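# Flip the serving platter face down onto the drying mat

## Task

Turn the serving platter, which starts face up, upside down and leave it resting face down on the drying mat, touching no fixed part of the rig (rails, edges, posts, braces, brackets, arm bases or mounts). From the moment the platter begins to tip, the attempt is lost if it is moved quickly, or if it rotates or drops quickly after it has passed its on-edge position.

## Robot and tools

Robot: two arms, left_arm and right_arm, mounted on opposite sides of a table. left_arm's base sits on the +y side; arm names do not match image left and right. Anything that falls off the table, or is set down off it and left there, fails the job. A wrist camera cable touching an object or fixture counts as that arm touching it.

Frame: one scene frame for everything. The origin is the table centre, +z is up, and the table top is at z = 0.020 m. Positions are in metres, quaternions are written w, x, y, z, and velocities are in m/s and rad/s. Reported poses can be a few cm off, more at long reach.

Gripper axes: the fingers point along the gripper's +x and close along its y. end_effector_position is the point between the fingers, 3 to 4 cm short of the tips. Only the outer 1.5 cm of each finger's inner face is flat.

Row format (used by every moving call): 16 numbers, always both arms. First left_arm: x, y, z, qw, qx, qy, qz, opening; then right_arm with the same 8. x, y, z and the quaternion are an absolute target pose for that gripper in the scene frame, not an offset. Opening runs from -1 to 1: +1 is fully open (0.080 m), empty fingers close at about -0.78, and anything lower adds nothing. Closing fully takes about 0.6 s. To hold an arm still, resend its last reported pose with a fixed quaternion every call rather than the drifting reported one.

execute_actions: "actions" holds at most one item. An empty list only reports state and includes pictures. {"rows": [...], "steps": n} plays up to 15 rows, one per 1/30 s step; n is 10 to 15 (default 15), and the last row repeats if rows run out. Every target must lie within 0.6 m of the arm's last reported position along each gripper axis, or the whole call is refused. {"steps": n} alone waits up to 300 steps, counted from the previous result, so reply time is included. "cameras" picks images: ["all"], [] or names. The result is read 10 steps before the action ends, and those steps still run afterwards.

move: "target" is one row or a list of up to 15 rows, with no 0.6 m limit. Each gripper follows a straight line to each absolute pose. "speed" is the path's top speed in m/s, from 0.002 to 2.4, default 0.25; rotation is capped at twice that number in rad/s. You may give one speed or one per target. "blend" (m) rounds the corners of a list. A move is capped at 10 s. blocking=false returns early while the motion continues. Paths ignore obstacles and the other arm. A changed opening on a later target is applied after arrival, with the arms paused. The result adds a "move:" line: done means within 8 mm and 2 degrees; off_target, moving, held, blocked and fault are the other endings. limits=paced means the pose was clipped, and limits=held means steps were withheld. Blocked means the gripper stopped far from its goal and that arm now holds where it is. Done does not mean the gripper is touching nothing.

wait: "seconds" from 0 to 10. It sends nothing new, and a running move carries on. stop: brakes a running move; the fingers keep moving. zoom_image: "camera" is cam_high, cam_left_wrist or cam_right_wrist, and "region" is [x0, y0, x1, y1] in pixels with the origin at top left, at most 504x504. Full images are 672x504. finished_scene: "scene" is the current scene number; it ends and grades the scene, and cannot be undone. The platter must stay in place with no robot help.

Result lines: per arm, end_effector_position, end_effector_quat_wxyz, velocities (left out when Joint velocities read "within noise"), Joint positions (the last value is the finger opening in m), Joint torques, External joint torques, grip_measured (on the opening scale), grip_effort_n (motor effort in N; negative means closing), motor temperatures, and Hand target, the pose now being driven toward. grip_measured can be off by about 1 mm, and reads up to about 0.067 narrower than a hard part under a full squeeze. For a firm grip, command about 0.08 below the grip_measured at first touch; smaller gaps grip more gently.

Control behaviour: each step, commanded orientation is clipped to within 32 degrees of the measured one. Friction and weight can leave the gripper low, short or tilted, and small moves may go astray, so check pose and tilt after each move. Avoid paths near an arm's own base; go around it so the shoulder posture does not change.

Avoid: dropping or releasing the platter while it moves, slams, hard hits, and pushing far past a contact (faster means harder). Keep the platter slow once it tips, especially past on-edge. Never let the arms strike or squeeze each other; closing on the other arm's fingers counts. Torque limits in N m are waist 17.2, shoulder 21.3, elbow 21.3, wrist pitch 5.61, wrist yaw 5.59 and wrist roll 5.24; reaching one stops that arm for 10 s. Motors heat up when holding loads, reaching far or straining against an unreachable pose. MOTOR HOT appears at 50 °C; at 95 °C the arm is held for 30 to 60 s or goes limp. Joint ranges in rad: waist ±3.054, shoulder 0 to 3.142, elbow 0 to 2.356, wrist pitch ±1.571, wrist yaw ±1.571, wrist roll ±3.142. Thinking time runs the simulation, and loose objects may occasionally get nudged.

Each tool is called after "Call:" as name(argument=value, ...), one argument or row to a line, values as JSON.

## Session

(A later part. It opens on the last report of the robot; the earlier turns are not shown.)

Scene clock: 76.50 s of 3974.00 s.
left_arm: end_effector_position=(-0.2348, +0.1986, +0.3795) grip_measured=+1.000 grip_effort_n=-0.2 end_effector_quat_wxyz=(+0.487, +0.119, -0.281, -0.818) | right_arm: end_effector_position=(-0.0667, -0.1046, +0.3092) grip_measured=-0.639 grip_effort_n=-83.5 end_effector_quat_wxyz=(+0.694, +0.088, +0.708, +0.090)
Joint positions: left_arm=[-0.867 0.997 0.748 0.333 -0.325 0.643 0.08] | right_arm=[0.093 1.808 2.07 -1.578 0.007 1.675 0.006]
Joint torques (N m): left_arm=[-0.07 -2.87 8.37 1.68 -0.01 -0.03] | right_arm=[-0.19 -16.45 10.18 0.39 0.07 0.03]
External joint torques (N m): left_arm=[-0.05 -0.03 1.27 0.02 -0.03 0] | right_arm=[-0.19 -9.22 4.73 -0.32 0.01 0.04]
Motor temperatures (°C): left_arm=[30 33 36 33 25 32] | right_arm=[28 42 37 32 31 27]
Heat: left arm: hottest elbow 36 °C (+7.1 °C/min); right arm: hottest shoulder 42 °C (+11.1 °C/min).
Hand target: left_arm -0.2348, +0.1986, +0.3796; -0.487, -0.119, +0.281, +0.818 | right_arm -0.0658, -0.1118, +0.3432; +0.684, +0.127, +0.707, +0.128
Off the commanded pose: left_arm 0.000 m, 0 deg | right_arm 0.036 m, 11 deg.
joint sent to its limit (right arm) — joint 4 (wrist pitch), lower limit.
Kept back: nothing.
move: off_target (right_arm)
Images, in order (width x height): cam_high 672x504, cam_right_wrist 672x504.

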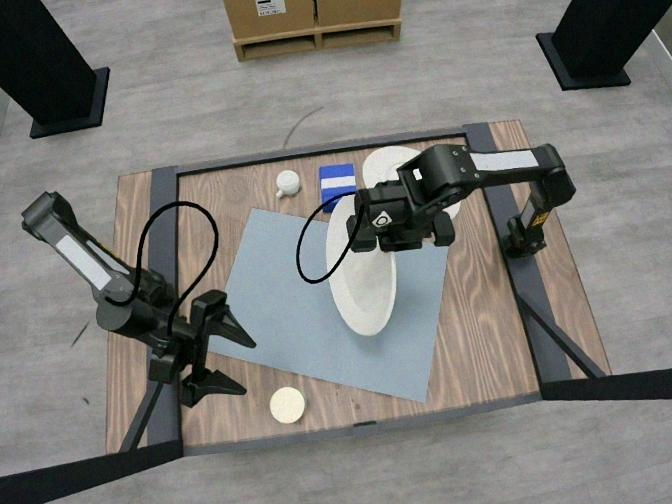

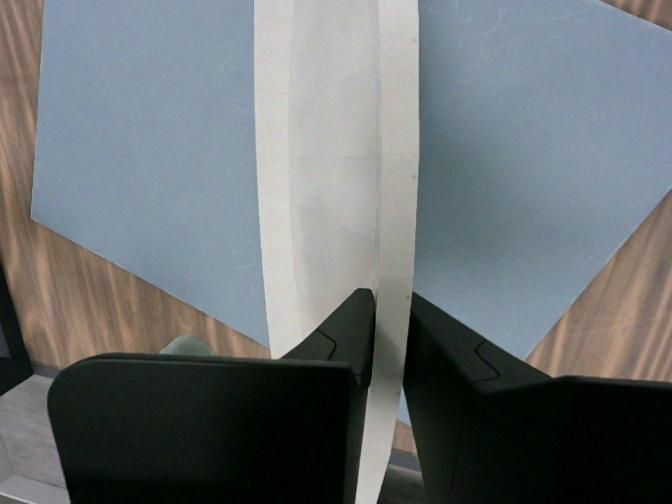

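Call:
move(
  target=[-0.2348,0.1986,0.3795,0.487,0.119,-0.281,-0.818,1,-0.066,-0.11,0.345,0.561,-0.4305,0.4305,0.561,-0.8],
  speed=0.15,
  cameras=["cam_right_wrist","cam_high"],
)

Call:
move(
  target=[-0.2348,0.1986,0.3795,0.487,0.119,-0.281,-0.818,1,-0.066,-0.11,0.345,0.0923,-0.7011,-0.0923,0.7011,-0.8],
  speed=0.15,
  cameras=["cam_right_wrist","cam_high"],
)

Scene clock: 83.17 s of 3974.00 s.
left_arm: end_effector_position=(-0.2348, +0.1986, +0.3795) grip_measured=+1.000 grip_effort_n=-0.2 end_effector_quat_wxyz=(+0.487, +0.119, -0.281, -0.818) | right_arm: end_effector_position=(-0.0651, -0.1051, +0.3113) grip_measured=-0.640 grip_effort_n=-83.5 end_effector_quat_wxyz=(+0.562, -0.431, +0.430, +0.560)
Joint positions: left_arm=[-0.867 0.997 0.748 0.333 -0.325 0.643 0.08] | right_arm=[0.099 1.804 2.072 -1.578 0.033 0.113 0.006]
Joint torques (N m): left_arm=[-0.07 -2.87 8.37 1.67 -0.01 -0.03] | right_arm=[0.18 -15.79 10.04 0.5 -0.01 -0.06]
External joint torques (N m): left_arm=[-0.1 0.05 1.22 0 -0.01 0] | right_arm=[0.18 -8.48 4.51 -0.29 -0.03 -0.06]
Heat: left arm: hottest elbow 36 °C (+6.1 °C/min); right arm: hottest shoulder 44 °C (+13.2 °C/min).
Hand target: left_arm -0.2348, +0.1986, +0.3796; -0.487, -0.119, +0.281, +0.818 | right_arm -0.0657, -0.1115, +0.3434; +0.579, -0.399, +0.403, +0.585
Off the commanded pose: left_arm 0.000 m, 0 deg | right_arm 0.034 m, 0 deg.
joint sent to its limit (right arm) — joint 4 (wrist pitch), lower limit.
Kept back: nothing.
move: off_target (right_arm)
Images, in order (width x height): cam_high 672x504, cam_right_wrist 672x504.

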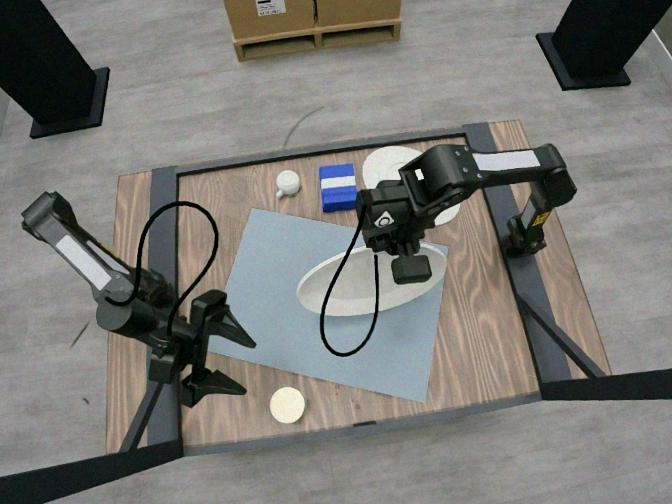

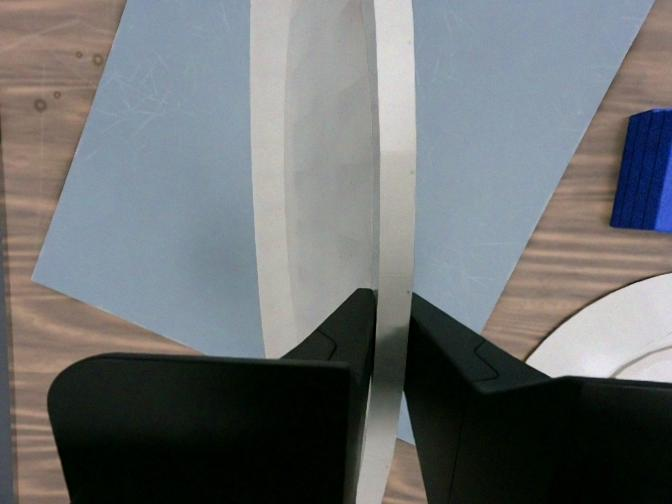

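Scene clock: 88.77 s of 3974.00 s.
left_arm: end_effector_position=(-0.2348, +0.1986, +0.3795) grip_measured=+1.000 grip_effort_n=-0.2 end_effector_quat_wxyz=(+0.487, +0.119, -0.281, -0.818) | right_arm: end_effector_position=(-0.0658, -0.1048, +0.3133) grip_measured=-0.640 grip_effort_n=-83.5 end_effector_quat_wxyz=(+0.096, -0.700, -0.093, +0.702)
Joint positions: left_arm=[-0.867 0.997 0.748 0.333 -0.325 0.643 0.08] | right_arm=[0.099 1.803 2.077 -1.578 0.028 -1.455 0.006]
Joint torques (N m): left_arm=[-0.06 -2.87 8.37 1.68 -0.01 -0.03] | right_arm=[0.25 -15.52 9.15 0.45 0.09 -0.19]
External joint torques (N m): left_arm=[-0.04 0.05 1.22 0 -0.03 0] | right_arm=[0.23 -8.24 3.66 -0.29 0.13 -0.2]
Motor temperatures (°C): left_arm=[30 33 36 33 25 31] | right_arm=[28 48 40 31 31 27]
Heat: left arm: hottest elbow 36 °C (+5.0 °C/min); right arm: hottest shoulder 48 °C (+17.1 °C/min). Heating fast: the right arm's shoulder motor: a push or a pull is the cause, and it goes on while you think. Ease it with your next call, before anything else.
Hand target: left_arm -0.2348, +0.1986, +0.3796; -0.487, -0.119, +0.281, +0.818 | right_arm -0.0658, -0.1114, +0.3436; -0.128, +0.691, +0.129, -0.699
Off the commanded pose: left_arm 0.000 m, 0 deg | right_arm 0.032 m, 1 deg.
joint sent to its limit (right arm) — joint 4 (wrist pitch), lower limit.
Kept back: nothing.
move: off_target (right_arm)
Images, in order (width x height): cam_high 672x504, cam_right_wrist 672x504.

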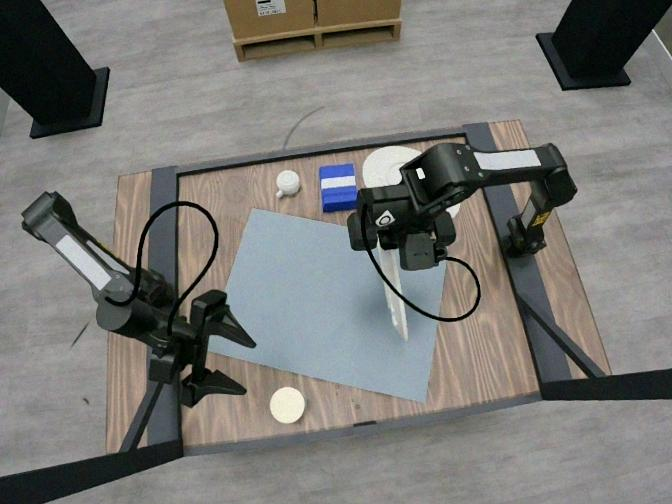

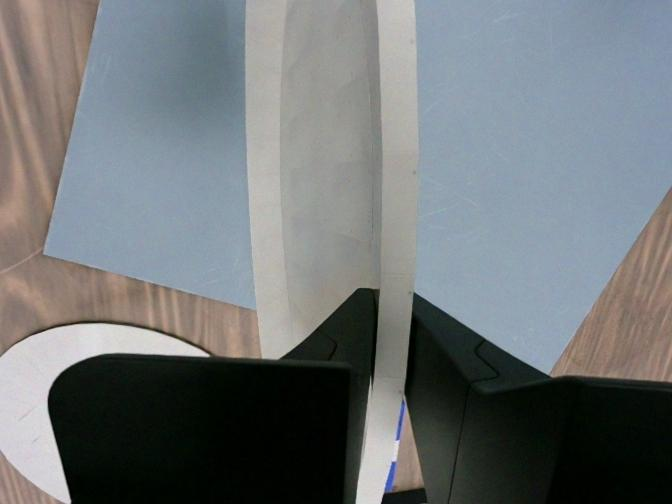

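Call:
move(
  target=[-0.2348,0.1986,0.3795,0.487,0.119,-0.281,-0.818,1,-0.066,-0.105,0.275,0.1228,-0.6964,-0.1228,0.6964,-0.8],
  speed=0.05,
  cameras=["cam_high"],
)

Call:
move(
  target=[-0.2348,0.1986,0.3795,0.487,0.119,-0.281,-0.818,1,-0.066,-0.105,0.24,0.153,-0.6903,-0.153,0.6903,-0.8],
  speed=0.03,
  cameras=["cam_high","cam_right_wrist"],
)

Scene clock: 91.73 s of 3974.00 s.
left_arm: end_effector_position=(-0.2348, +0.1986, +0.3795) grip_measured=+1.000 grip_effort_n=0.2 end_effector_quat_wxyz=(+0.487, +0.119, -0.281, -0.818) | right_arm: end_effector_position=(-0.0649, -0.1055, +0.2690) grip_measured=-0.640 grip_effort_n=-83.5 end_effector_quat_wxyz=(+0.113, -0.698, -0.110, +0.698) end_effector_velocity=(+0.000, -0.002, -0.001) end_effector_angular_velocity=(+0.002, +0.005, +0.007)
Joint positions: left_arm=[-0.867 0.997 0.748 0.333 -0.325 0.643 0.08] | right_arm=[0.101 1.675 1.721 -1.302 0.038 -1.456 0.006]
Joint velocities: left_arm=[within noise] | right_arm=[-0.002 -0.012 -0.017 0.007 -0.007 -0.007 0]
Joint torques (N m): left_arm=[-0.07 -2.87 8.37 1.68 -0.01 -0.03] | right_arm=[0.13 -10.77 4.62 1.62 0.05 -0.03]
External joint torques (N m): left_arm=[-0.07 0.04 1.23 0.01 -0.02 0] | right_arm=[0.08 -3.89 -1.46 0.79 0.08 -0.04]
Heat: left arm: hottest elbow 36 °C (+4.0 °C/min); right arm: hottest shoulder 49 °C (+18.1 °C/min). Heating fast: the right arm's shoulder motor: a push or a pull is the cause, and it goes on while you think. Ease it with your next call, before anything else.
Hand target: left_arm -0.2348, +0.1986, +0.3796; -0.487, -0.119, +0.281, +0.818 | right_arm -0.0659, -0.1051, +0.2751; -0.123, +0.696, +0.123, -0.696
Off the commanded pose: left_arm 0.000 m, 0 deg | right_arm 0.006 m, 2 deg.
Kept back: nothing.
move: done
Images, in order (width x height): cam_high 672x504.

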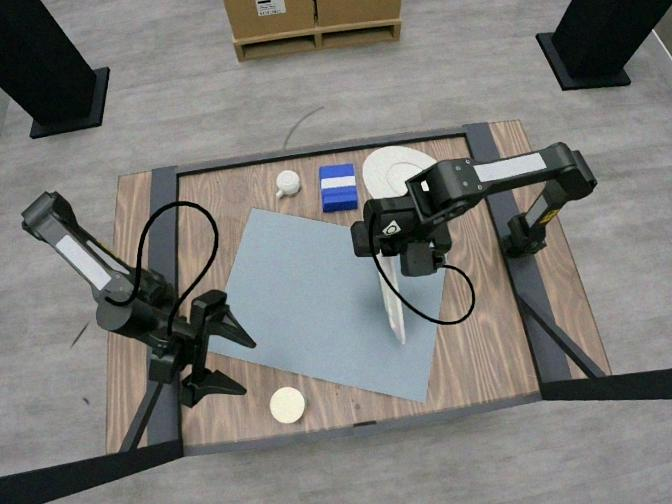

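Scene clock: 93.43 s of 3974.00 s.
left_arm: end_effector_position=(-0.2348, +0.1986, +0.3795) grip_measured=+1.000 grip_effort_n=-0.2 end_effector_quat_wxyz=(+0.487, +0.119, -0.281, -0.818) | right_arm: end_effector_position=(-0.0625, -0.1063, +0.2602) grip_measured=-0.579 grip_effort_n=-83.5 end_effector_quat_wxyz=(+0.173, -0.685, -0.165, +0.688) end_effector_velocity=(+0.000, -0.002, -0.003) end_effector_angular_velocity=(-0.003, +0.003, +0.007)
Joint positions: left_arm=[-0.867 0.997 0.748 0.333 -0.325 0.643 0.08] | right_arm=[0.101 1.524 1.472 -1.04 0.053 -1.456 0.009]
Joint velocities: left_arm=[within noise] | right_arm=[-0.002 -0.007 -0.017 0.007 -0.007 -0.007 0]
Joint torques (N m): left_arm=[-0.06 -2.87 8.37 1.68 -0.01 -0.03] | right_arm=[0.68 -3.87 1.98 1.79 -0.02 -0.08]
External joint torques (N m): left_arm=[-0.08 0.07 1.19 -0.01 -0.02 0] | right_arm=[0.67 2.21 -4.47 0.73 0 -0.1]
Heat: left arm: hottest elbow 36 °C (+4.0 °C/min); right arm: hottest shoulder 48 °C (+17.2 °C/min).
Hand target: left_arm -0.2348, +0.1986, +0.3796; -0.487, -0.119, +0.281, +0.818 | right_arm -0.0658, -0.1058, +0.2404; -0.153, +0.690, +0.153, -0.690
Off the commanded pose: left_arm 0.000 m, 0 deg | right_arm 0.021 m, 3 deg.
Kept back: nothing.
move: off_target (right_arm)
Images, in order (width x height): cam_high 672x504, cam_right_wrist 672x504.

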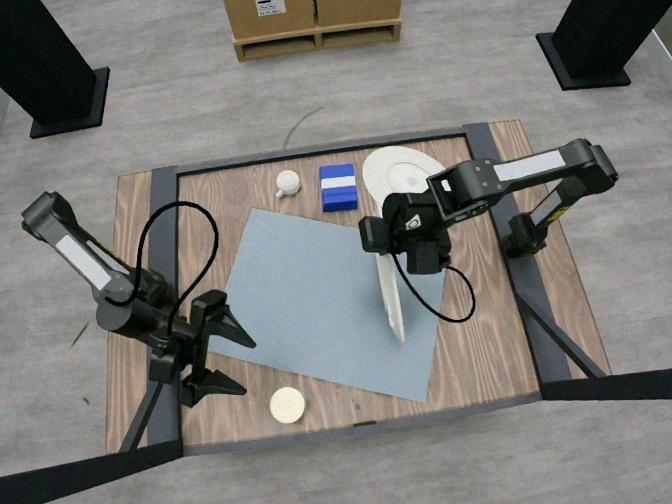

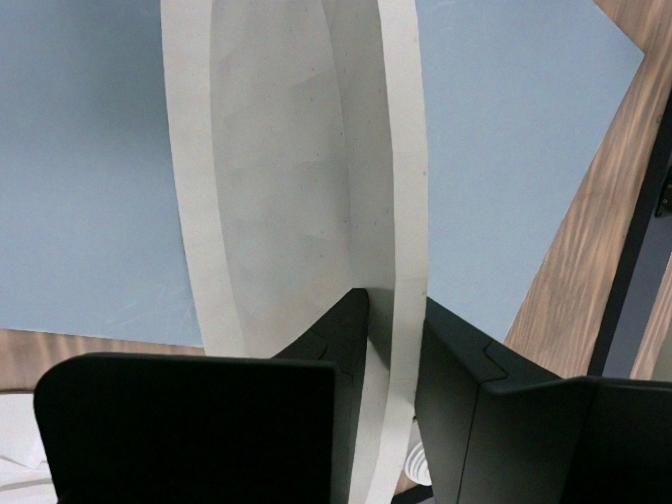

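Call:
move(
  target=[
    [-0.2348,0.1986,0.3795,0.487,0.119,-0.281,-0.818,1,-0.07,-0.10,0.305,0.1708,-0.6862,-0.1708,0.6862,-0.8],
    [-0.2348,0.1986,0.3795,0.487,0.119,-0.281,-0.818,1,-0.075,0.0,0.315,0.1708,-0.6862,-0.1708,0.6862,-0.8],
  ],
  speed=0.05,
  cameras=["cam_high","cam_right_wrist"],
)

Scene clock: 98.47 s of 3974.00 s.
left_arm: end_effector_position=(-0.2348, +0.1986, +0.3795) grip_measured=+1.000 grip_effort_n=-0.2 end_effector_quat_wxyz=(+0.487, +0.119, -0.281, -0.818) | right_arm: end_effector_position=(-0.0754, -0.0041, +0.2830) grip_measured=-0.641 grip_effort_n=-83.5 end_effector_quat_wxyz=(+0.139, -0.698, -0.140, +0.689)
Joint positions: left_arm=[-0.867 0.997 0.748 0.333 -0.325 0.643 0.08] | right_arm=[0.105 2.08 2.296 -1.392 0.059 -1.464 0.006]
Joint torques (N m): left_arm=[-0.08 -2.87 8.36 1.67 -0.01 -0.03] | right_arm=[-0.42 -15.71 10.63 1.58 -0.09 -0.11]
External joint torques (N m): left_arm=[-0.07 0 1.28 0.02 -0.03 0] | right_arm=[-0.49 -6.19 4.82 0.59 -0.07 -0.13]
Heat: left arm: hottest elbow 37 °C (+4.0 °C/min); right arm: hottest shoulder 47 °C (+14.1 °C/min).
Hand target: left_arm -0.2348, +0.1986, +0.3796; -0.487, -0.119, +0.281, +0.818 | right_arm -0.0748, -0.0020, +0.3146; -0.173, +0.685, +0.174, -0.686
Off the commanded pose: left_arm 0.000 m, 0 deg | right_arm 0.032 m, 5 deg.
joint sent to its limit (right arm) — joint 3 (elbow), upper limit, where the elbow is as straight as it goes.
Kept back: nothing.
move: off_target (right_arm)
Images, in order (width x height): cam_high 672x504, cam_right_wrist 672x504.

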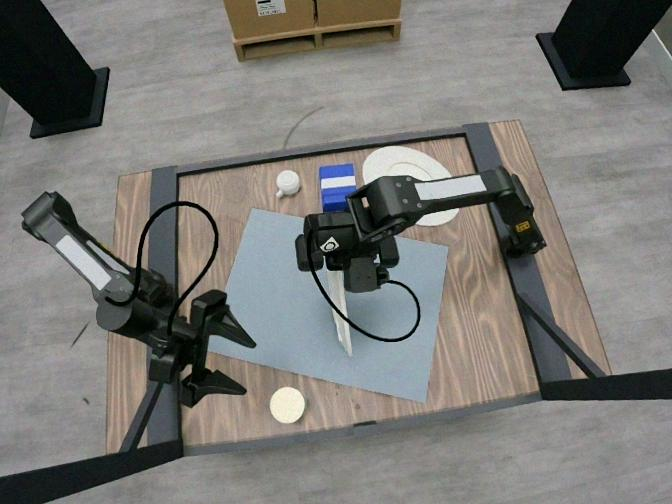

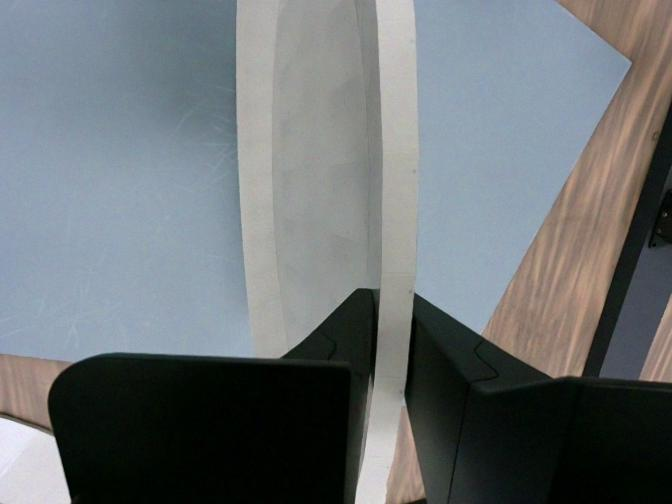

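Call:
move(
  target=[-0.2348,0.1986,0.3795,0.487,0.119,-0.281,-0.818,1,-0.075,-0.005,0.275,0.175,-0.685,-0.175,0.685,-0.8],
  speed=0.04,
  cameras=["cam_high"],
)

Call:
move(
  target=[-0.2348,0.1986,0.3795,0.487,0.119,-0.281,-0.818,1,-0.075,-0.04,0.245,0.183,-0.683,-0.183,0.683,-0.75],
  speed=0.03,
  cameras=["cam_high","cam_right_wrist"],
)

Scene clock: 100.47 s of 3974.00 s.
left_arm: end_effector_position=(-0.2348, +0.1986, +0.3795) grip_measured=+1.000 grip_effort_n=-0.2 end_effector_quat_wxyz=(+0.487, +0.119, -0.281, -0.818) | right_arm: end_effector_position=(-0.0741, -0.0056, +0.2715) grip_measured=-0.641 grip_effort_n=-83.5 end_effector_quat_wxyz=(+0.169, -0.688, -0.167, +0.685) end_effector_velocity=(-0.004, +0.000, +0.000) end_effector_angular_velocity=(+0.008, +0.030, +0.021)
Joint positions: left_arm=[-0.867 0.997 0.748 0.333 -0.325 0.643 0.08] | right_arm=[0.103 1.947 2.017 -1.163 0.06 -1.464 0.006]
Joint velocities: left_arm=[within noise] | right_arm=[-0.002 -0.012 -0.022 0.022 -0.037 -0.007 0]
Joint torques (N m): left_arm=[-0.08 -2.86 8.36 1.68 -0.01 -0.03] | right_arm=[0.18 -12.48 4.64 1.84 -0.06 0.01]
External joint torques (N m): left_arm=[-0.06 -0.04 1.31 0.04 -0.03 0] | right_arm=[0.15 -3.27 -1.65 0.78 -0.04 -0.01]
Heat: left arm: hottest elbow 37 °C (+4.0 °C/min); right arm: hottest shoulder 47 °C (+14.1 °C/min).
Hand target: left_arm -0.2348, +0.1986, +0.3796; -0.487, -0.119, +0.281, +0.818 | right_arm -0.0750, -0.0051, +0.2750; -0.175, +0.685, +0.175, -0.685
Off the commanded pose: left_arm 0.000 m, 0 deg | right_arm 0.004 m, 1 deg.
Kept back: nothing.
move: done
Images, in order (width x height): cam_high 672x504.

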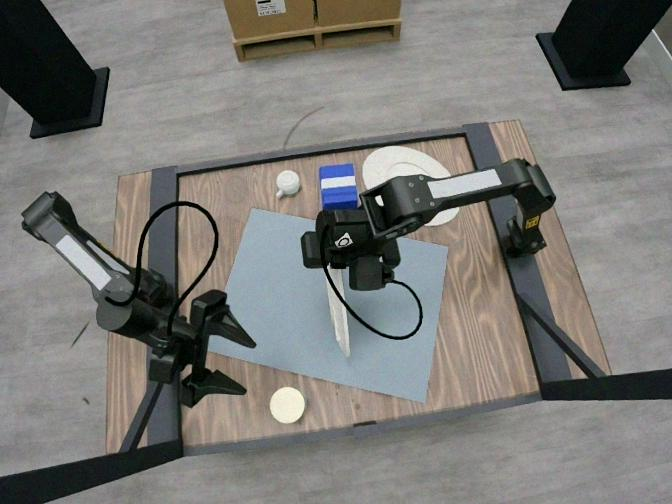

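Scene clock: 102.23 s of 3974.00 s.
left_arm: end_effector_position=(-0.2348, +0.1986, +0.3795) grip_measured=+1.000 grip_effort_n=-0.2 end_effector_quat_wxyz=(+0.487, +0.119, -0.281, -0.818) | right_arm: end_effector_position=(-0.0713, -0.0371, +0.2619) grip_measured=-0.641 grip_effort_n=-83.5 end_effector_quat_wxyz=(+0.201, -0.678, -0.195, +0.680)
Joint positions: left_arm=[-0.867 0.997 0.748 0.333 -0.325 0.643 0.08] | right_arm=[0.107 1.725 1.654 -0.935 0.066 -1.459 0.006]
Joint torques (N m): left_arm=[-0.07 -2.89 8.35 1.68 -0.01 -0.03] | right_arm=[0.71 -7.58 2.87 0.81 0.05 0.08]
External joint torques (N m): left_arm=[-0.07 0.18 1.06 -0.04 -0.02 0] | right_arm=[0.73 0.2 -3.73 -0.38 0.05 0.05]
Heat: left arm: hottest elbow 37 °C (+4.1 °C/min); right arm: hottest shoulder 47 °C (+14.2 °C/min).
Hand target: left_arm -0.2348, +0.1986, +0.3796; -0.487, -0.119, +0.281, +0.818 | right_arm -0.0749, -0.0403, +0.2454; -0.183, +0.683, +0.183, -0.683
Off the commanded pose: left_arm 0.000 m, 0 deg | right_arm 0.018 m, 3 deg.
Kept back: nothing.
move: off_target (right_arm)
Images, in order (width x height): cam_high 672x504, cam_right_wrist 672x504.

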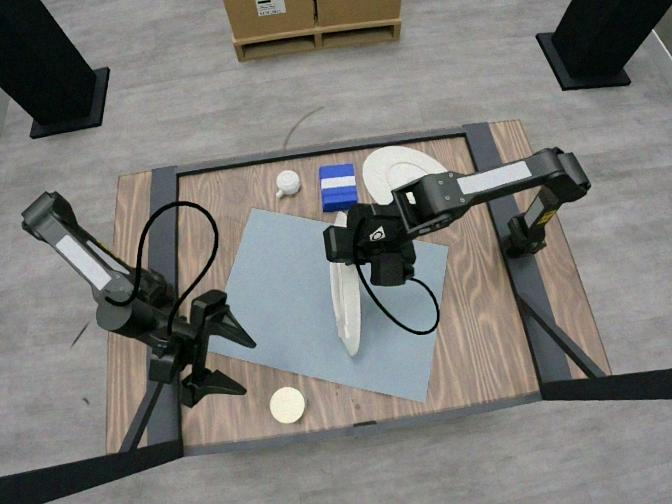

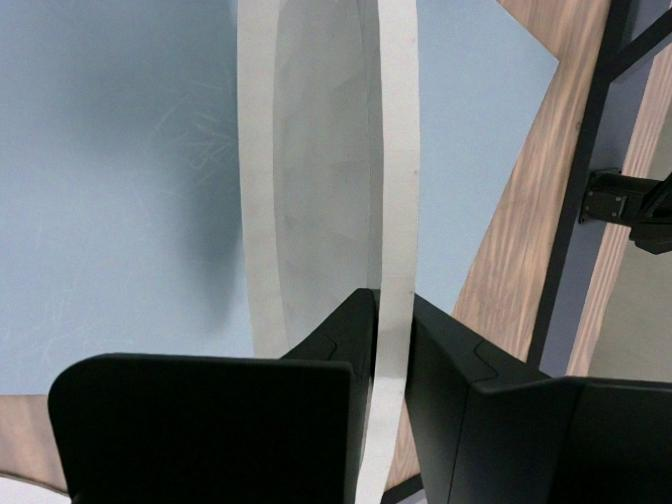

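Call:
move(
  target=[-0.2348,0.1986,0.3795,0.487,0.119,-0.281,-0.818,1,-0.075,-0.068,0.218,0.2419,-0.6645,-0.2419,0.6645,-0.75],
  speed=0.03,
  cameras=["cam_right_wrist"],
)

Call:
move(
  target=[-0.2348,0.1986,0.3795,0.487,0.119,-0.281,-0.818,1,-0.075,-0.09,0.188,0.2706,-0.6533,-0.2706,0.6533,-0.75],
  speed=0.03,
  cameras=["cam_high","cam_right_wrist"],
)

Scene clock: 105.90 s of 3974.00 s.
left_arm: end_effector_position=(-0.2348, +0.1986, +0.3795) grip_measured=+1.000 grip_effort_n=-0.2 end_effector_quat_wxyz=(+0.487, +0.119, -0.281, -0.818) | right_arm: end_effector_position=(-0.0708, -0.0684, +0.2475) grip_measured=-0.637 grip_effort_n=-83.5 end_effector_quat_wxyz=(+0.268, -0.655, -0.261, +0.657)
Joint positions: left_arm=[-0.867 0.997 0.748 0.333 -0.325 0.643 0.08] | right_arm=[0.129 1.465 1.224 -0.569 0.101 -1.457 0.006]
Joint torques (N m): left_arm=[-0.08 -2.88 8.37 1.67 -0.01 -0.03] | right_arm=[0.82 -2.05 2.4 1.73 -0.02 0.16]
External joint torques (N m): left_arm=[-0.08 0.01 1.26 0.01 -0.02 0] | right_arm=[0.8 4.03 -4.5 0.33 -0.02 0.12]
Heat: left arm: hottest elbow 37 °C (+4.0 °C/min); right arm: hottest shoulder 45 °C (+12.0 °C/min).
Hand target: left_arm -0.2348, +0.1986, +0.3796; -0.487, -0.119, +0.281, +0.818 | right_arm -0.0747, -0.0696, +0.2187; -0.242, +0.665, +0.242, -0.664
Off the commanded pose: left_arm 0.000 m, 0 deg | right_arm 0.030 m, 4 deg.
Kept back: nothing.
move: off_target (right_arm)
Images, in order (width x height): cam_right_wrist 672x504.

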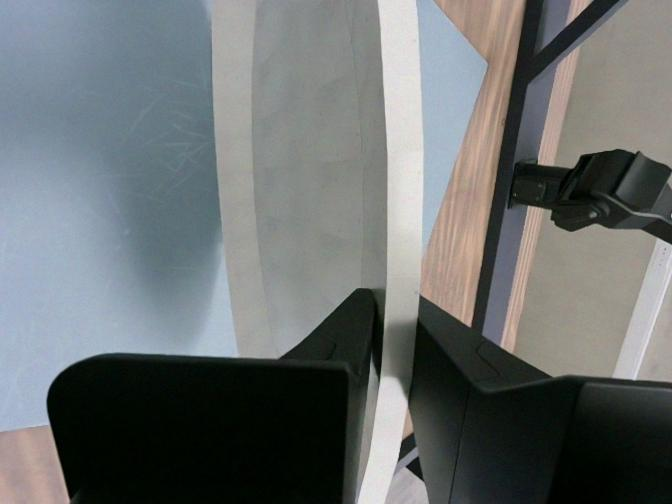

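Scene clock: 107.87 s of 3974.00 s.
left_arm: end_effector_position=(-0.2348, +0.1986, +0.3795) grip_measured=+1.000 grip_effort_n=-0.2 end_effector_quat_wxyz=(+0.487, +0.119, -0.281, -0.818) | right_arm: end_effector_position=(-0.0696, -0.0911, +0.2392) grip_measured=-0.614 grip_effort_n=-83.5 end_effector_quat_wxyz=(+0.316, -0.633, -0.304, +0.637)
Joint positions: left_arm=[-0.867 0.997 0.748 0.333 -0.325 0.643 0.08] | right_arm=[0.146 1.302 0.969 -0.336 0.129 -1.453 0.007]
Joint torques (N m): left_arm=[-0.04 -2.86 8.36 1.65 0.02 -0.03] | right_arm=[0.13 -3.41 5.45 1.97 0 0.05]
External joint torques (N m): left_arm=[-0.05 0.02 1.24 -0.02 0 0] | right_arm=[0.13 1.61 -1.63 0.43 -0.02 0.01]
Heat: left arm: hottest elbow 37 °C (+3.0 °C/min); right arm: hottest shoulder 44 °C (+11.0 °C/min).
Hand target: left_arm -0.2348, +0.1986, +0.3795; -0.487, -0.119, +0.281, +0.818 | right_arm -0.0701, -0.0885, +0.2324; -0.312, +0.636, +0.301, -0.639
Off the commanded pose: left_arm 0.000 m, 0 deg | right_arm 0.052 m, 7 deg.
Kept back: nothing.
move: blocked (right_arm; both arms now hold where they are)
Images, in order (width x height): cam_high 672x504, cam_right_wrist 672x504.

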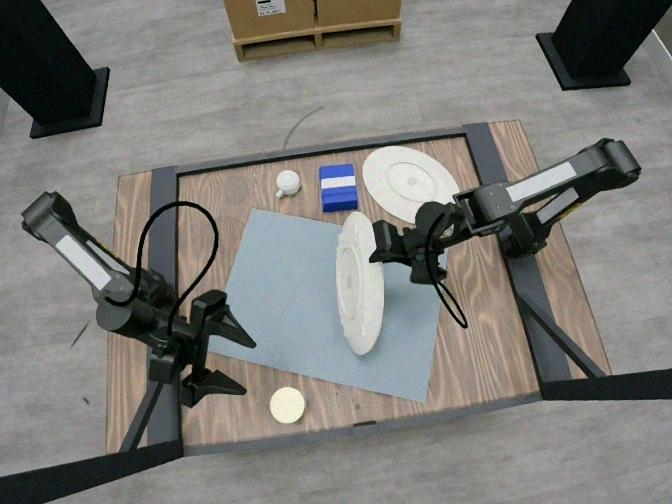

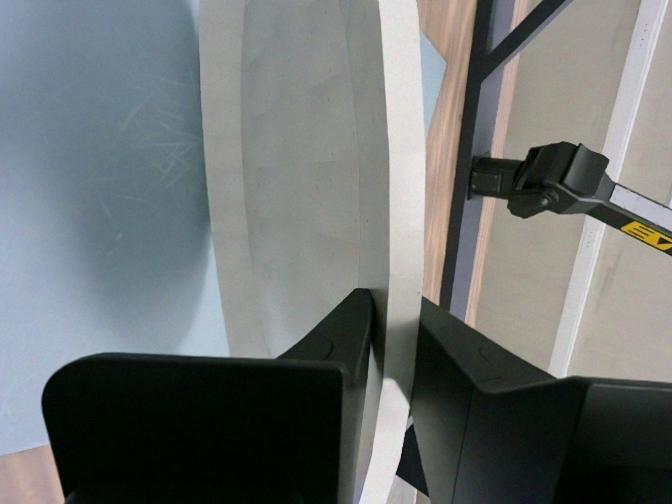

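Call:
move(
  target=[-0.2348,0.1986,0.3795,0.487,0.119,-0.281,-0.818,1,-0.072,-0.118,0.222,0.2706,-0.6533,-0.2706,0.6533,-0.7],
  speed=0.03,
  cameras=["cam_high","cam_right_wrist"],
)

Scene clock: 110.97 s of 3974.00 s.
left_arm: end_effector_position=(-0.2348, +0.1986, +0.3795) grip_measured=+1.000 grip_effort_n=-0.2 end_effector_quat_wxyz=(+0.487, +0.119, -0.281, -0.818) | right_arm: end_effector_position=(-0.0698, -0.1126, +0.2313) grip_measured=-0.637 grip_effort_n=-83.5 end_effector_quat_wxyz=(+0.286, -0.648, -0.278, +0.649)
Joint positions: left_arm=[-0.867 0.997 0.748 0.333 -0.325 0.643 0.08] | right_arm=[0.156 1.265 0.969 -0.461 0.13 -1.442 0.006]
Joint torques (N m): left_arm=[-0.08 -2.88 8.37 1.68 -0.01 -0.03] | right_arm=[0.64 -5.39 4.7 -0.1 -0.03 -0.04]
External joint torques (N m): left_arm=[-0.08 0.04 1.22 0.01 -0.03 0] | right_arm=[0.65 -0.83 -2.22 -1.55 -0.06 -0.08]
Motor temperatures (°C): left_arm=[30 33 37 33 25 31] | right_arm=[28 43 37 33 31 27]
Heat: left arm: hottest elbow 37 °C (+3.0 °C/min); right arm: hottest shoulder 43 °C (+10.0 °C/min).
Hand target: left_arm -0.2348, +0.1986, +0.3796; -0.487, -0.119, +0.281, +0.818 | right_arm -0.0719, -0.1180, +0.2220; -0.270, +0.653, +0.271, -0.653
Off the commanded pose: left_arm 0.000 m, 0 deg | right_arm 0.011 m, 2 deg.
Kept back: nothing.
move: off_target (right_arm)
Images, in order (width x height): cam_high 672x504, cam_right_wrist 672x504.

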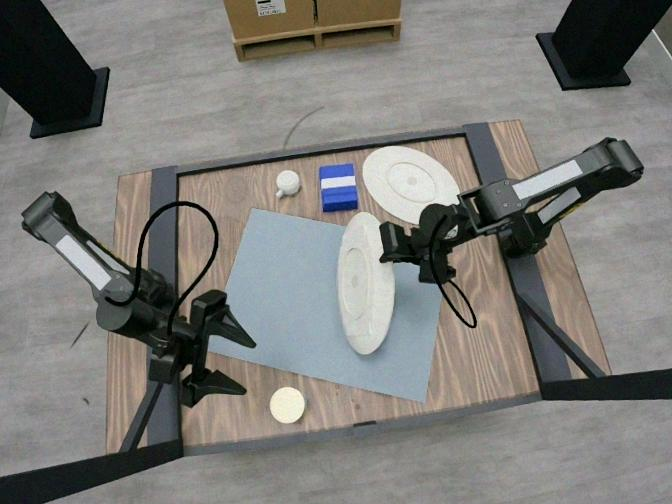

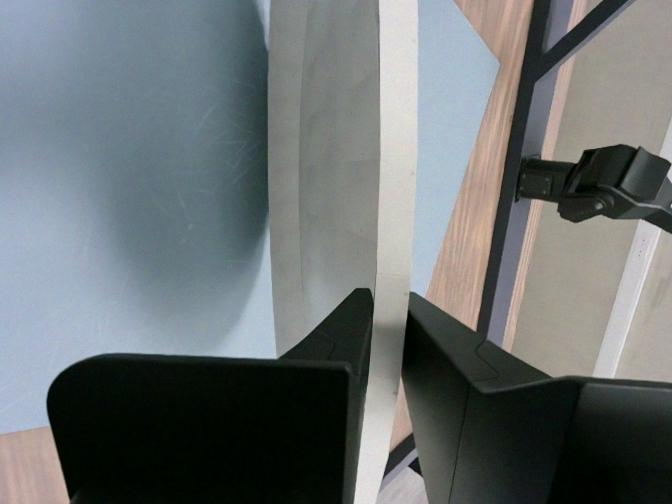

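Call:
move(
  target=[-0.2348,0.1986,0.3795,0.487,0.119,-0.281,-0.818,1,-0.072,-0.138,0.195,0.285,-0.647,-0.285,0.647,-0.7],
  speed=0.03,
  cameras=["cam_right_wrist"],
)

Call:
move(
  target=[-0.2348,0.1986,0.3795,0.487,0.119,-0.281,-0.818,1,-0.072,-0.152,0.17,0.2989,-0.6409,-0.2989,0.6409,-0.7],
  speed=0.03,
  cameras=["cam_high","cam_right_wrist"],
)

Scene clock: 112.90 s of 3974.00 s.
left_arm: end_effector_position=(-0.2348, +0.1986, +0.3795) grip_measured=+1.000 grip_effort_n=-0.2 end_effector_quat_wxyz=(+0.487, +0.119, -0.281, -0.818) | right_arm: end_effector_position=(-0.0697, -0.1306, +0.2175) grip_measured=-0.637 grip_effort_n=-83.5 end_effector_quat_wxyz=(+0.312, -0.636, -0.301, +0.639)
Joint positions: left_arm=[-0.867 0.997 0.748 0.333 -0.325 0.643 0.08] | right_arm=[0.175 1.155 0.796 -0.323 0.152 -1.435 0.006]
Joint torques (N m): left_arm=[-0.07 -2.86 8.37 1.67 -0.01 -0.03] | right_arm=[0.63 -2.72 2.53 0.05 -0.11 0.04]
External joint torques (N m): left_arm=[-0.05 0.02 1.25 0.01 -0.03 0] | right_arm=[0.62 1.05 -4.42 -1.46 -0.13 0]
Heat: left arm: hottest elbow 37 °C (+3.0 °C/min); right arm: hottest shoulder 42 °C (+9.0 °C/min).
Hand target: left_arm -0.2348, +0.1986, +0.3796; -0.487, -0.119, +0.281, +0.818 | right_arm -0.0718, -0.1384, +0.1957; -0.285, +0.647, +0.285, -0.647
Off the commanded pose: left_arm 0.000 m, 0 deg | right_arm 0.024 m, 4 deg.
Kept back: nothing.
move: off_target (right_arm)
Images, in order (width x height): cam_right_wrist 672x504.

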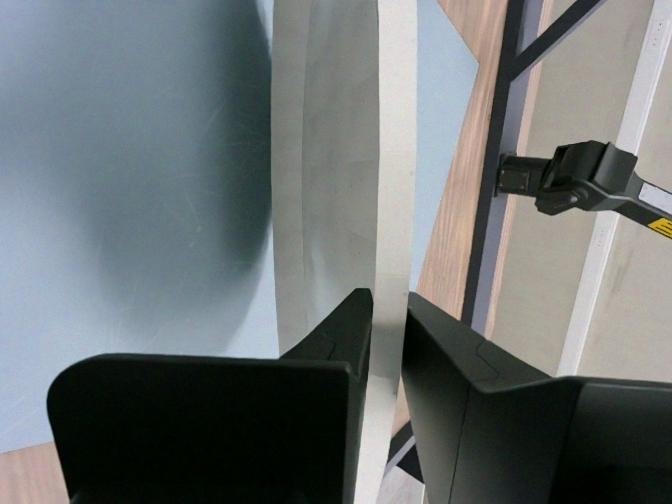

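Scene clock: 114.10 s of 3974.00 s.
left_arm: end_effector_position=(-0.2348, +0.1986, +0.3795) grip_measured=+1.000 grip_effort_n=-0.2 end_effector_quat_wxyz=(+0.487, +0.119, -0.281, -0.818) | right_arm: end_effector_position=(-0.0691, -0.1439, +0.2025) grip_measured=-0.637 grip_effort_n=-83.5 end_effector_quat_wxyz=(+0.336, -0.624, -0.322, +0.628)
Joint positions: left_arm=[-0.867 0.997 0.748 0.333 -0.325 0.643 0.08] | right_arm=[0.193 1.073 0.642 -0.182 0.176 -1.431 0.006]
Joint torques (N m): left_arm=[-0.07 -2.88 8.38 1.67 -0.01 -0.03] | right_arm=[0.78 0.39 1.79 -0.05 -0.26 0.08]
External joint torques (N m): left_arm=[-0.08 0.02 1.26 0.01 -0.02 0] | right_arm=[0.79 3.66 -5.19 -1.62 -0.3 0.04]
Heat: left arm: hottest elbow 37 °C (+3.0 °C/min); right arm: hottest shoulder 41 °C (+8.1 °C/min).
Hand target: left_arm -0.2348, +0.1986, +0.3796; -0.487, -0.119, +0.281, +0.818 | right_arm -0.0713, -0.1535, +0.1713; -0.299, +0.641, +0.299, -0.641
Off the commanded pose: left_arm 0.000 m, 0 deg | right_arm 0.034 m, 6 deg.
Kept back: nothing.
move: off_target (right_arm)
Images, in order (width x height): cam_high 672x504, cam_right_wrist 672x504.

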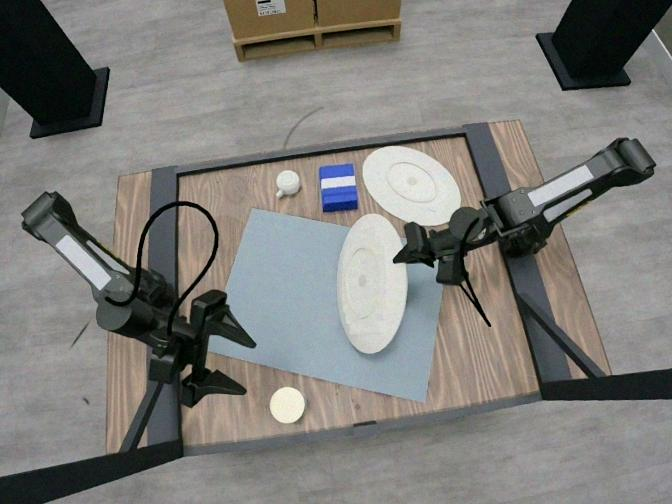

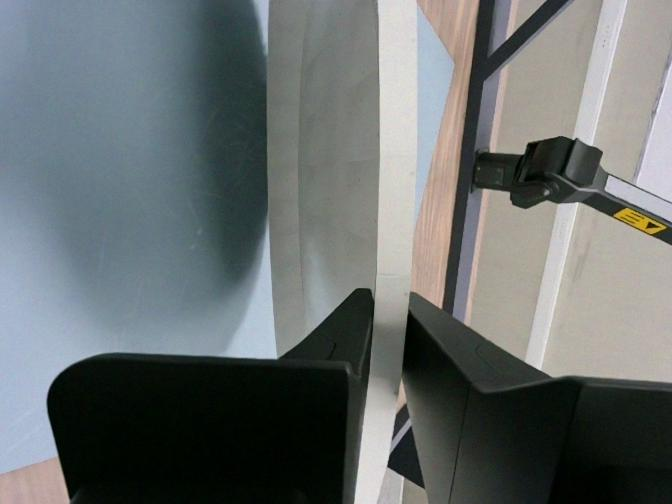

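Call:
move(
  target=[-0.2348,0.1986,0.3795,0.487,0.119,-0.281,-0.818,1,-0.072,-0.160,0.165,0.2989,-0.6409,-0.2989,0.6409,-0.665],
  speed=0.03,
  cameras=["cam_high","cam_right_wrist"],
)

Call:
move(
  target=[-0.2348,0.1986,0.3795,0.487,0.119,-0.281,-0.818,1,-0.072,-0.170,0.14,0.2989,-0.6409,-0.2989,0.6409,-0.665],
  speed=0.03,
  cameras=["cam_high","cam_right_wrist"],
)

Scene clock: 115.37 s of 3974.00 s.
left_arm: end_effector_position=(-0.2348, +0.1986, +0.3795) grip_measured=+1.000 grip_effort_n=-0.2 end_effector_quat_wxyz=(+0.487, +0.119, -0.281, -0.818) | right_arm: end_effector_position=(-0.0696, -0.1507, +0.1973) grip_measured=-0.629 grip_effort_n=-83.5 end_effector_quat_wxyz=(+0.337, -0.623, -0.323, +0.628)
Joint positions: left_arm=[-0.867 0.997 0.748 0.333 -0.325 0.643 0.08] | right_arm=[0.202 1.046 0.606 -0.172 0.183 -1.425 0.007]
Joint torques (N m): left_arm=[-0.08 -2.86 8.38 1.68 -0.01 -0.03] | right_arm=[0.47 0.11 1.57 -0.34 -0.24 0.1]
External joint torques (N m): left_arm=[-0.08 0.1 1.2 0 -0.02 0] | right_arm=[0.44 3.21 -5.53 -1.96 -0.27 0.06]
Heat: left arm: hottest elbow 37 °C (+3.0 °C/min); right arm: hottest shoulder 41 °C (+7.1 °C/min).
Hand target: left_arm -0.2348, +0.1986, +0.3796; -0.487, -0.119, +0.281, +0.818 | right_arm -0.0715, -0.1613, +0.1664; -0.299, +0.641, +0.299, -0.641
Off the commanded pose: left_arm 0.000 m, 0 deg | right_arm 0.034 m, 6 deg.
Kept back: nothing.
move: off_target (right_arm)
Images, in order (width x height): cam_high 672x504, cam_right_wrist 672x504.

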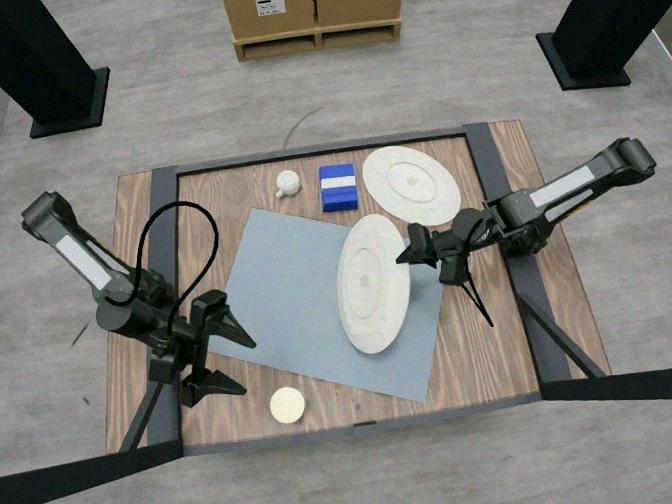

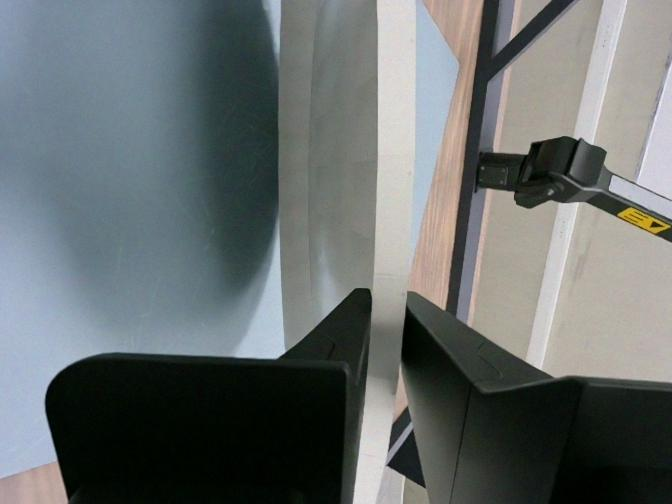

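Scene clock: 116.83 s of 3974.00 s.
left_arm: end_effector_position=(-0.2348, +0.1986, +0.3795) grip_measured=+1.000 grip_effort_n=-0.2 end_effector_quat_wxyz=(+0.487, +0.119, -0.281, -0.818) | right_arm: end_effector_position=(-0.0689, -0.1577, +0.1943) grip_measured=-0.625 grip_effort_n=-83.5 end_effector_quat_wxyz=(+0.363, -0.609, -0.340, +0.618)
Joint positions: left_arm=[-0.867 0.997 0.748 0.333 -0.325 0.643 0.08] | right_arm=[0.215 0.987 0.518 -0.074 0.203 -1.418 0.007]
Joint torques (N m): left_arm=[-0.05 -2.85 8.37 1.65 0.01 -0.03] | right_arm=[-0.11 -1.71 5.29 0.72 -0.03 0.06]
External joint torques (N m): left_arm=[-0.03 0.09 1.19 -0.03 -0.01 0] | right_arm=[-0.13 0.99 -1.71 -0.91 -0.07 0.01]
Heat: left arm: hottest elbow 37 °C (+3.0 °C/min); right arm: hottest shoulder 40 °C (+6.0 °C/min).
Hand target: left_arm -0.2348, +0.1986, +0.3795; -0.487, -0.119, +0.281, +0.818 | right_arm -0.0691, -0.1591, +0.1864; -0.352, +0.615, +0.333, -0.622
Off the commanded pose: left_arm 0.000 m, 0 deg | right_arm 0.056 m, 10 deg.
Kept back: nothing.
move: blocked (right_arm; both arms now hold where they are)
Images, in order (width x height): cam_high 672x504, cam_right_wrist 672x504.

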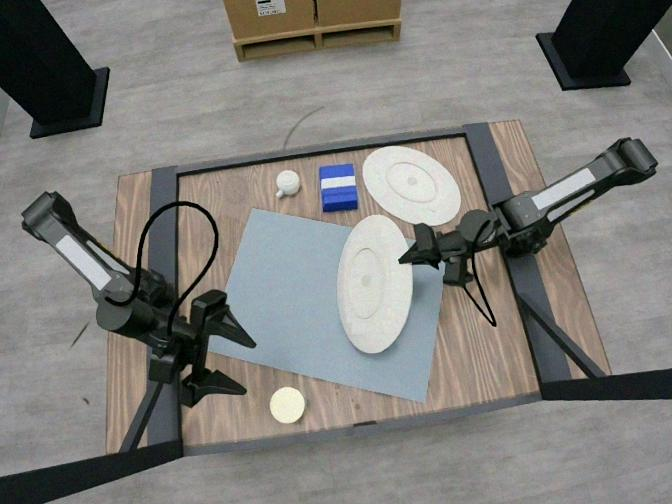

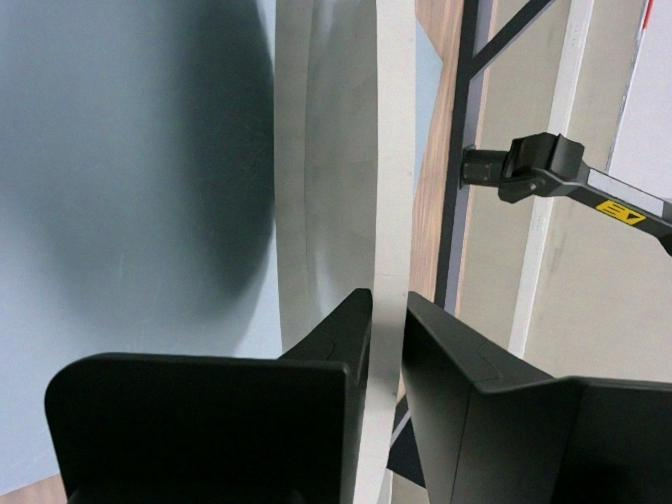

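Call:
move(
  target=[-0.2348,0.1986,0.3795,0.487,0.119,-0.281,-0.818,1,-0.069,-0.158,0.192,0.352,-0.614,-0.342,0.614,-0.615],
  speed=0.03,
  cameras=["cam_right_wrist"],
)

Call:
move(
  target=[-0.2348,0.1986,0.3795,0.487,0.119,-0.281,-0.818,1,-0.069,-0.160,0.190,0.335,-0.623,-0.335,0.623,-0.57],
  speed=0.03,
  cameras=["cam_high","cam_right_wrist"],
)

Scene clock: 118.33 s of 3974.00 s.
left_arm: end_effector_position=(-0.2348, +0.1986, +0.3795) grip_measured=+1.000 grip_effort_n=-0.2 end_effector_quat_wxyz=(+0.487, +0.119, -0.281, -0.818) | right_arm: end_effector_position=(-0.0688, -0.1577, +0.1948) grip_measured=-0.608 grip_effort_n=-37.0 end_effector_quat_wxyz=(+0.360, -0.611, -0.344, +0.616)
Joint positions: left_arm=[-0.867 0.997 0.748 0.333 -0.325 0.643 0.08] | right_arm=[0.215 0.985 0.518 -0.074 0.204 -1.43 0.008]
Joint torques (N m): left_arm=[-0.07 -2.87 8.38 1.68 -0.02 -0.03] | right_arm=[0.06 -2.47 6.24 0.95 0.09 -0.21]
External joint torques (N m): left_arm=[-0.07 -0.03 1.28 0.02 -0.03 0] | right_arm=[0.07 0.23 -0.77 -0.68 0.04 -0.25]
Heat: left arm: hottest elbow 37 °C (+2.0 °C/min); right arm: hottest shoulder 40 °C (+5.1 °C/min).
Hand target: left_arm -0.2348, +0.1986, +0.3796; -0.487, -0.119, +0.281, +0.818 | right_arm -0.0689, -0.1580, +0.1919; -0.353, +0.616, +0.343, -0.616
Off the commanded pose: left_arm 0.000 m, 0 deg | right_arm 0.003 m, 1 deg.
Kept back: nothing.
move: done
Images, in order (width x height): cam_right_wrist 672x504.

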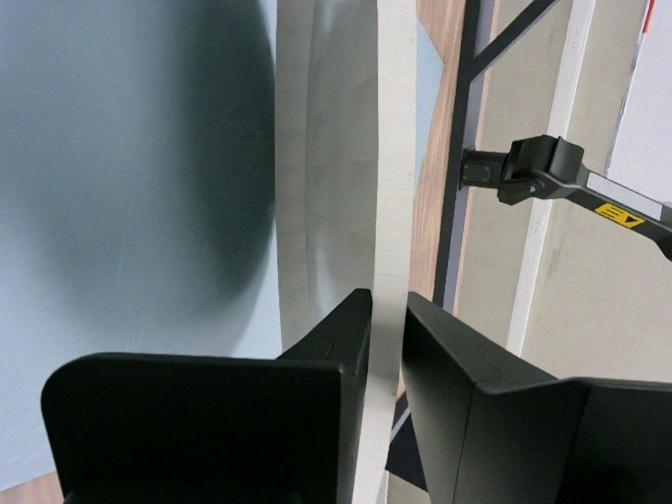

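Scene clock: 119.30 s of 3974.00 s.
left_arm: end_effector_position=(-0.2348, +0.1986, +0.3795) grip_measured=+1.000 grip_effort_n=-0.2 end_effector_quat_wxyz=(+0.487, +0.119, -0.281, -0.818) | right_arm: end_effector_position=(-0.0683, -0.1612, +0.1918) grip_measured=-0.566 grip_effort_n=-22.6 end_effector_quat_wxyz=(+0.343, -0.620, -0.336, +0.621)
Joint positions: left_arm=[-0.867 0.997 0.748 0.333 -0.325 0.643 0.08] | right_arm=[0.211 0.985 0.535 -0.132 0.195 -1.437 0.01]
Joint torques (N m): left_arm=[-0.08 -2.86 8.36 1.68 -0.01 -0.03] | right_arm=[-0.17 -1.51 6.8 0.84 -0.19 -0.23]
External joint torques (N m): left_arm=[-0.1 0.07 1.21 0.01 -0.02 0] | right_arm=[-0.18 1.15 -0.15 -0.74 -0.23 -0.27]
Heat: left arm: hottest elbow 37 °C (+2.0 °C/min); right arm: hottest shoulder 39 °C (+3.0 °C/min).
Hand target: left_arm -0.2348, +0.1986, +0.3796; -0.487, -0.119, +0.281, +0.818 | right_arm -0.0690, -0.1600, +0.1901; -0.335, +0.623, +0.335, -0.623
Off the commanded pose: left_arm 0.000 m, 0 deg | right_arm 0.002 m, 1 deg.
Kept back: nothing.
move: done
Images, in order (width x height): cam_high 672x504, cam_right_wrist 672x504.

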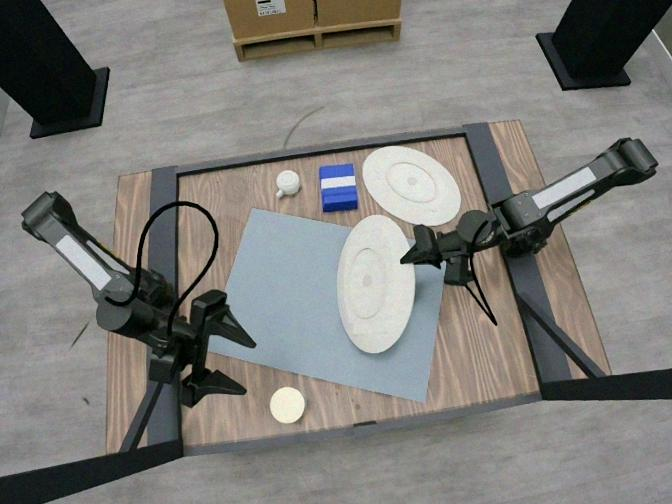

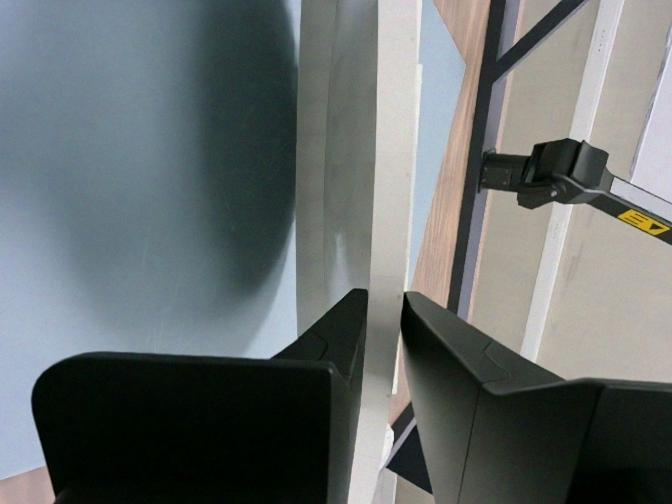

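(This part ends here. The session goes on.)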